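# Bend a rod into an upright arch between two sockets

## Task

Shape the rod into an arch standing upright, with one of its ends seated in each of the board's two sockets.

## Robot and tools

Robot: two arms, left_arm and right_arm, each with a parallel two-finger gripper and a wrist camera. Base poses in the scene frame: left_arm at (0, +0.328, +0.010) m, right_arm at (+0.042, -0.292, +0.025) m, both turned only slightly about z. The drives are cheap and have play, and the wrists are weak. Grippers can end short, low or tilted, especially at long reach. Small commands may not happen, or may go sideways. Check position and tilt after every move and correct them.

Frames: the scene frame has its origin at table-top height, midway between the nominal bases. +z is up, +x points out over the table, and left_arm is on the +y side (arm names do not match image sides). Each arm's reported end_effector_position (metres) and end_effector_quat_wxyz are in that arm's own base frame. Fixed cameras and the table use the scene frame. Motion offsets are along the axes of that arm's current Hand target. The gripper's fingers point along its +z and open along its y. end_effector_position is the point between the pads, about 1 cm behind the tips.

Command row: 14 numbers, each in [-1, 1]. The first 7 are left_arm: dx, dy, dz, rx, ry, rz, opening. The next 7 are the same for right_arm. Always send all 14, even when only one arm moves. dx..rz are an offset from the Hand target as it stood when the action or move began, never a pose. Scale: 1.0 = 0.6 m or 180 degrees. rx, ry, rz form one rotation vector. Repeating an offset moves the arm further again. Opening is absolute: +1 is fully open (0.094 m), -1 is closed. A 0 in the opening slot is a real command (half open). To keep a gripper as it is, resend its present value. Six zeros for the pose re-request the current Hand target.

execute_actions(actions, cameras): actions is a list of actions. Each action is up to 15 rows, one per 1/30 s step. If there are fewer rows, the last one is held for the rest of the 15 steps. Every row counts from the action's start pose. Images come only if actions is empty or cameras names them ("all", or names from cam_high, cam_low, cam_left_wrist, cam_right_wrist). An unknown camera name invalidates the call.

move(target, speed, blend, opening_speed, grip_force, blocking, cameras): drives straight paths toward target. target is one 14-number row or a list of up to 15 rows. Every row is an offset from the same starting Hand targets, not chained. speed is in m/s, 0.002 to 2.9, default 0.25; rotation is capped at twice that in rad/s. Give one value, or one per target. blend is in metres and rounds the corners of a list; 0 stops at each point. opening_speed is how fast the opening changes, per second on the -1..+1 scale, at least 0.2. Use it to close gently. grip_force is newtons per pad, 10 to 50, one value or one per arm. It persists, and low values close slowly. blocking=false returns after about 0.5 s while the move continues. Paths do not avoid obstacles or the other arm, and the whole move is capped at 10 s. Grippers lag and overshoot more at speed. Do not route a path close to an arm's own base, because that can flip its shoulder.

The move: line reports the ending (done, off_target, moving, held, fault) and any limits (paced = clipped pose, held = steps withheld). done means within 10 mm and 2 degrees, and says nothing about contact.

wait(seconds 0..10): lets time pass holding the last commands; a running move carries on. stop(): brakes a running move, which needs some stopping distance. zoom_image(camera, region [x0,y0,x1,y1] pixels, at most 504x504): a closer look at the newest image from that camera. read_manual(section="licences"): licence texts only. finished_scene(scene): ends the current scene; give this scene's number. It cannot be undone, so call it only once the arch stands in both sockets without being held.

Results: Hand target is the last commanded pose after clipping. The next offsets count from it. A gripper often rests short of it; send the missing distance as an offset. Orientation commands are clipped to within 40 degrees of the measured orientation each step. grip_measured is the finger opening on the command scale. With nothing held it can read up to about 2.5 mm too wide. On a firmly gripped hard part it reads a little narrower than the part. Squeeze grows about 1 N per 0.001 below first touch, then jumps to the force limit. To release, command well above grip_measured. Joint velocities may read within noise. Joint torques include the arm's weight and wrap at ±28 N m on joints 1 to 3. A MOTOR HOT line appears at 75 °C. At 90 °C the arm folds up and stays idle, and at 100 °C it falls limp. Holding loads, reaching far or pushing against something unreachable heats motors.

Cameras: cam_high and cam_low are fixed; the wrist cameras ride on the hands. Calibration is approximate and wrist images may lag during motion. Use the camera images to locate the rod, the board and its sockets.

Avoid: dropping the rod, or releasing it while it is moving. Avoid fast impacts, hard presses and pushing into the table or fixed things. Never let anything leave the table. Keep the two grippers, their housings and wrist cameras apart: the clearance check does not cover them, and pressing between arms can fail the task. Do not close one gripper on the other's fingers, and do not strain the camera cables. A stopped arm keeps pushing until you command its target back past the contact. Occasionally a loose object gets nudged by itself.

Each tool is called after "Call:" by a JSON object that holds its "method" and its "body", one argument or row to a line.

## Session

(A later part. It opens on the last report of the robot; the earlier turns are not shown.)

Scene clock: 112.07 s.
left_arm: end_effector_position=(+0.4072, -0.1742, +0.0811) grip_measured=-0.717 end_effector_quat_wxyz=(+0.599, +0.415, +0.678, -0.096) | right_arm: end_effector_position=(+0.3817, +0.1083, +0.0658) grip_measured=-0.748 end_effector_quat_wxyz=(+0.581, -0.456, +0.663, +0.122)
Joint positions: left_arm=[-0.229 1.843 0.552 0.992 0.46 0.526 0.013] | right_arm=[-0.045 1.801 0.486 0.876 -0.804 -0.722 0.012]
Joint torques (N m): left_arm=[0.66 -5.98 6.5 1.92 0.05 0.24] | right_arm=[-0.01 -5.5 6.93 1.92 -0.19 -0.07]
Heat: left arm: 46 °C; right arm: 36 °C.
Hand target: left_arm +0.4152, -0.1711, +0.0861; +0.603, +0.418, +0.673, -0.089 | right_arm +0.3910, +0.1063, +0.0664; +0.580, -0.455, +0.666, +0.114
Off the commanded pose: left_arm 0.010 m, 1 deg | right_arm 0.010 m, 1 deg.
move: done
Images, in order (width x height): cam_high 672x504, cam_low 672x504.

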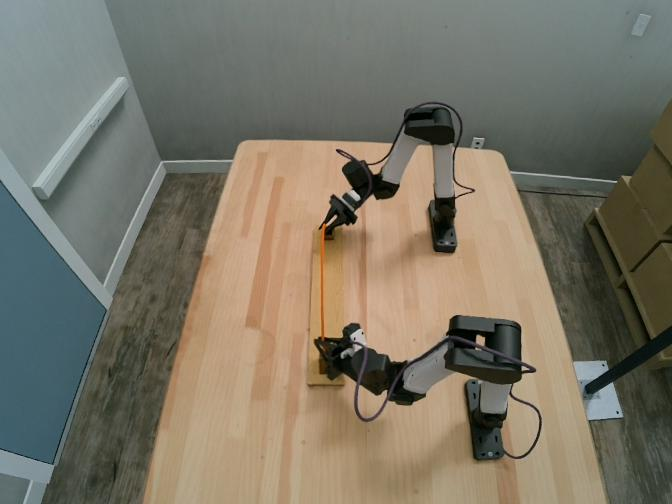

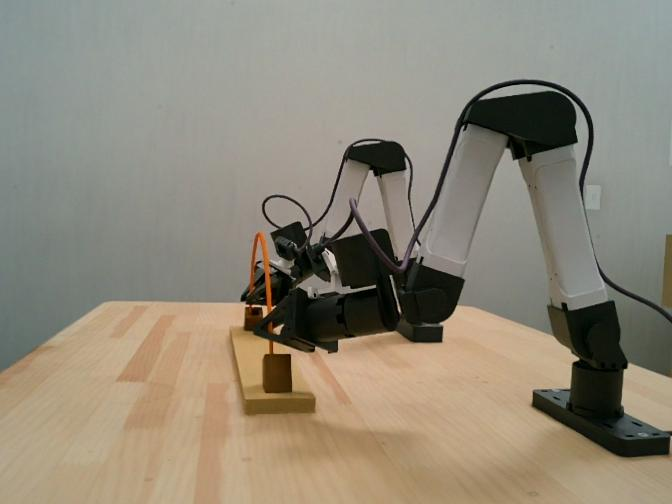

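Call:
{"method": "move", "body": {
  "target": [0, 0, 0, 0, 0, 0, -0.35, 0, 0, 0, 0, 0, 0, -0.35],
  "opening_speed": 0.4,
  "cameras": ["cam_high", "cam_low", "cam_left_wrist", "cam_right_wrist"]
}}

Call:
{"method": "zoom_image", "body": {
  "camera": "cam_low",
  "region": [220, 190, 320, 400]
}}

Call:
{"method": "zoom_image", "body": {
  "camera": "cam_high",
  "region": [290, 200, 370, 380]
}}

Scene clock: 114.77 s.
left_arm: end_effector_position=(+0.4078, -0.1729, +0.0811) grip_measured=-0.353 end_effector_quat_wxyz=(+0.599, +0.414, +0.679, -0.094) | right_arm: end_effector_position=(+0.3838, +0.1078, +0.0674) grip_measured=-0.352 end_effector_quat_wxyz=(+0.583, -0.456, +0.662, +0.119)
Joint positions: left_arm=[-0.226 1.843 0.552 0.992 0.46 0.528 0.03] | right_arm=[-0.045 1.801 0.492 0.876 -0.801 -0.722 0.03]
Joint torques (N m): left_arm=[0.47 -5.97 6.52 1.92 0.05 0.24] | right_arm=[-0.01 -5.52 6.53 1.92 -0.21 -0.07]
Heat: left arm: 45 °C; right arm: 36 °C.
Hand target: left_arm +0.4152, -0.1711, +0.0861; +0.603, +0.418, +0.673, -0.089 | right_arm +0.3910, +0.1063, +0.0664; +0.580, -0.455, +0.666, +0.114
Off the commanded pose: left_arm 0.009 m, 1 deg | right_arm 0.007 m, 1 deg.
move: done
camera_calibration:
cam_left_wrist: T_world_to_cam=[[-0.637787, -0.66351, -0.391129, 0.186236], [-0.274307, 0.6702, -0.689629, 0.318863], [0.71971, -0.332547, -0.60945, -0.182863], [0, 0, 0, 1]] pos_world=[0.337854, -0.150943, 0.181293]
cam_right_wrist: T_world_to_cam=[[0.768667, -0.536884, 0.347716, -0.252443], [-0.217541, -0.730621, -0.647201, 0.237422], [0.601521, 0.421839, -0.678398, -0.110006], [0, 0, 0, 1]] pos_world=[0.311864, 0.0843375, 0.16681]

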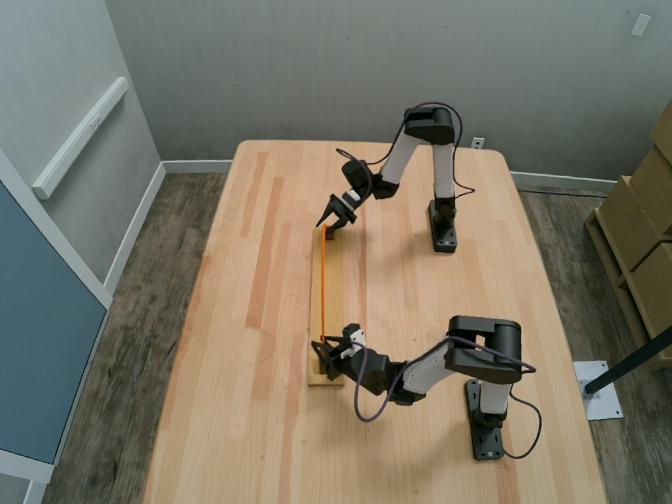

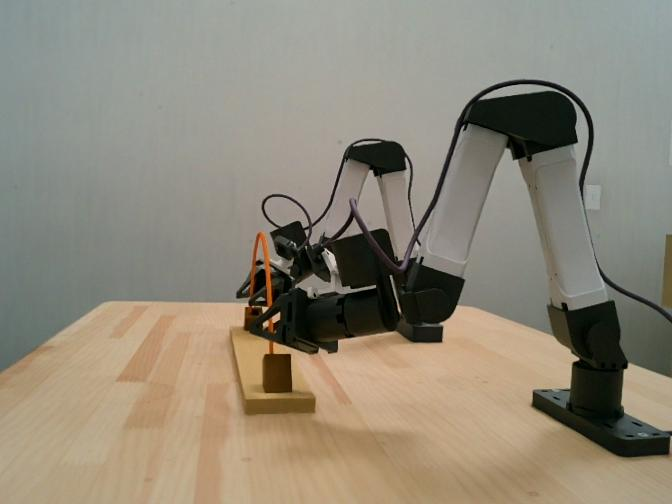

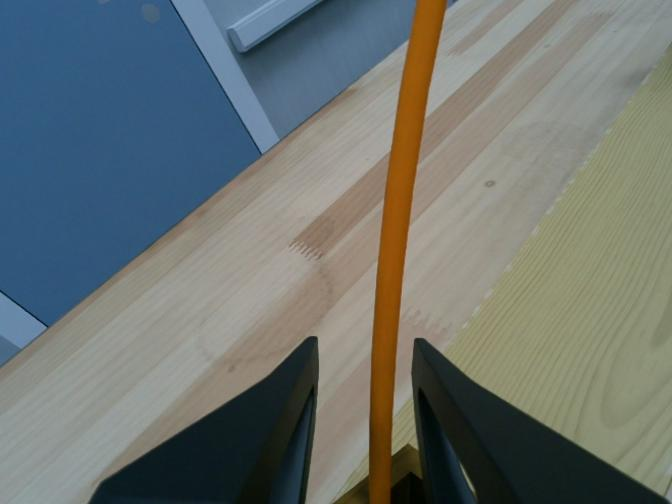

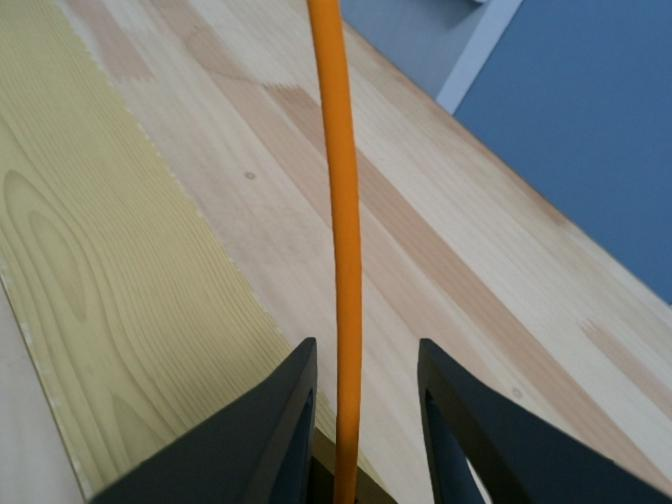

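Scaled by 2.400 from the camera's 672x504 image, which has a finer 960x720 frame.

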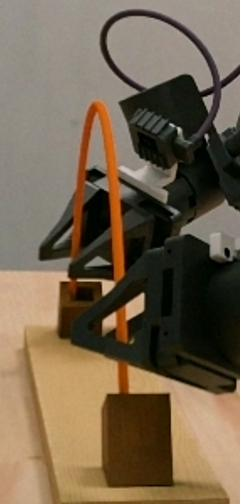

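Scaled by 2.800 from the camera's 672x504 image, which has a finer 960x720 frame.

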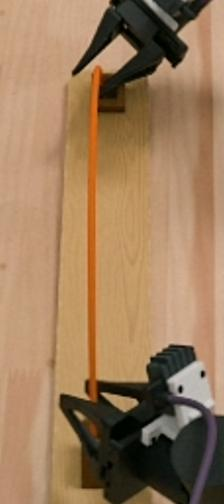

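Call:
{"method": "move", "body": {
  "target": [0, 0, -0.1, 0, 0, 0, -0.35, 0, 0, -0.1, 0, 0, 0, -0.35],
  "speed": 0.08,
  "cameras": ["cam_high", "cam_low", "cam_left_wrist", "cam_right_wrist"]
}}

Call:
{"method": "zoom_image", "body": {
  "camera": "cam_low",
  "region": [220, 190, 320, 400]
}}

Call:
{"method": "zoom_image", "body": {
  "camera": "cam_high",
  "region": [290, 200, 370, 380]
}}

Scene clock: 117.77 s.
left_arm: end_effector_position=(+0.3725, -0.1324, +0.0930) grip_measured=-0.353 end_effector_quat_wxyz=(+0.597, +0.409, +0.684, -0.090) | right_arm: end_effector_position=(+0.3560, +0.0634, +0.0795) grip_measured=-0.352 end_effector_quat_wxyz=(+0.579, -0.450, +0.672, +0.108)
Joint positions: left_arm=[-0.106 1.646 0.398 0.924 0.558 0.565 0.03] | right_arm=[-0.217 1.626 0.427 0.666 -0.921 -0.846 0.03]
Joint torques (N m): left_arm=[0.38 -7.2 4.57 1.87 0.16 0.24] | right_arm=[-1.06 -8.27 4.44 1.7 -0.72 -0.09]
Heat: left arm: 45 °C; right arm: 36 °C.
Hand target: left_arm +0.3709, -0.1337, +0.1015; +0.603, +0.418, +0.673, -0.089 | right_arm +0.3509, +0.0655, +0.0845; +0.580, -0.455, +0.666, +0.114
Off the commanded pose: left_arm 0.009 m, 2 deg | right_arm 0.007 m, 1 deg.
move: done
camera_calibration:
cam_left_wrist: T_world_to_cam=[[-0.629322, -0.673257, -0.388174, 0.190592], [-0.289629, 0.666689, -0.686761, 0.295089], [0.721158, -0.319767, -0.614557, -0.135142], [0, 0, 0, 1]] pos_world=[0.302869, -0.111629, 0.193587]
cam_right_wrist: T_world_to_cam=[[0.755735, -0.553143, 0.350566, -0.253578], [-0.242971, -0.733941, -0.634267, 0.21497], [0.608136, 0.394161, -0.689063, -0.0660611], [0, 0, 0, 1]] pos_world=[0.284044, 0.0435496, 0.179724]

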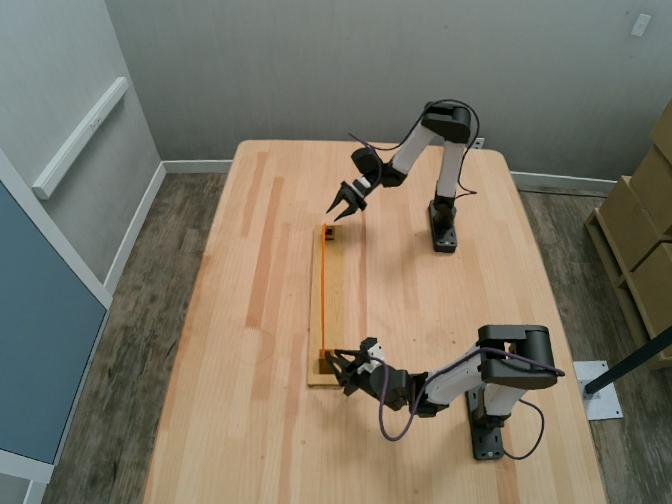

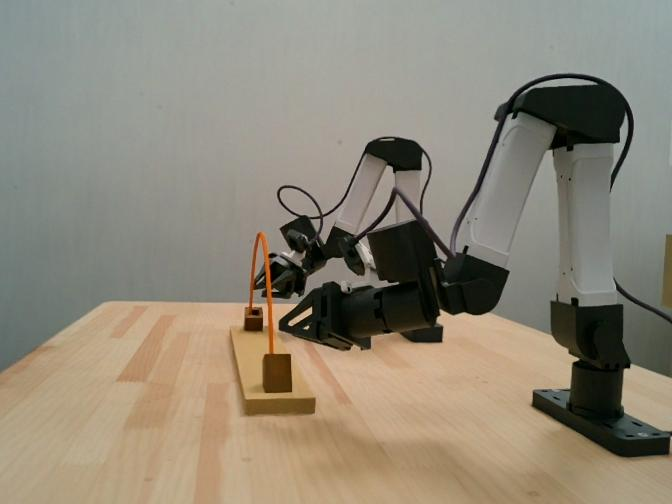

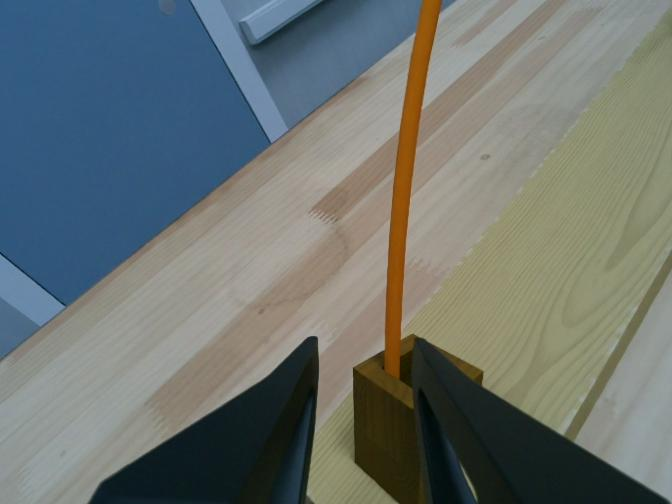

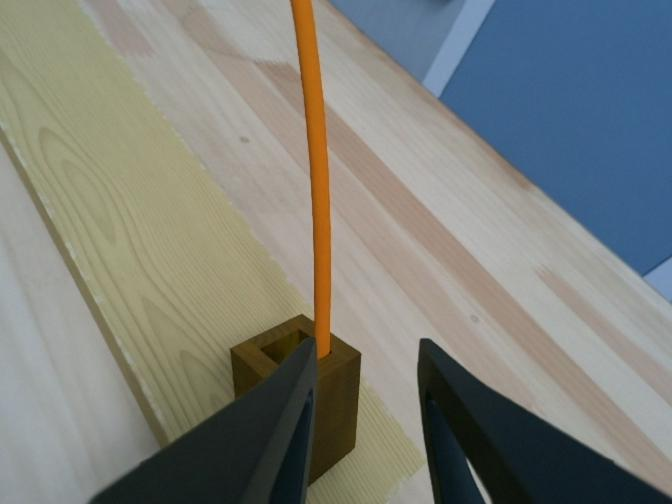

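Scaled by 2.400 from the camera's 672x504 image, which has a finer 960x720 frame.

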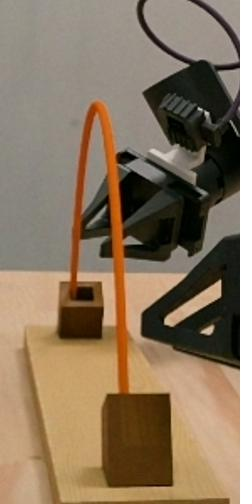

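Scaled by 2.800 from the camera's 672x504 image, which has a finer 960x720 frame.

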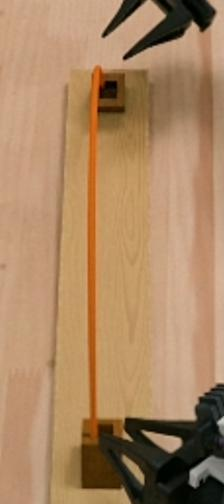

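Call:
{"method": "finished_scene", "body": {
  "scene": 2
}}

The scene is finished: the task was done.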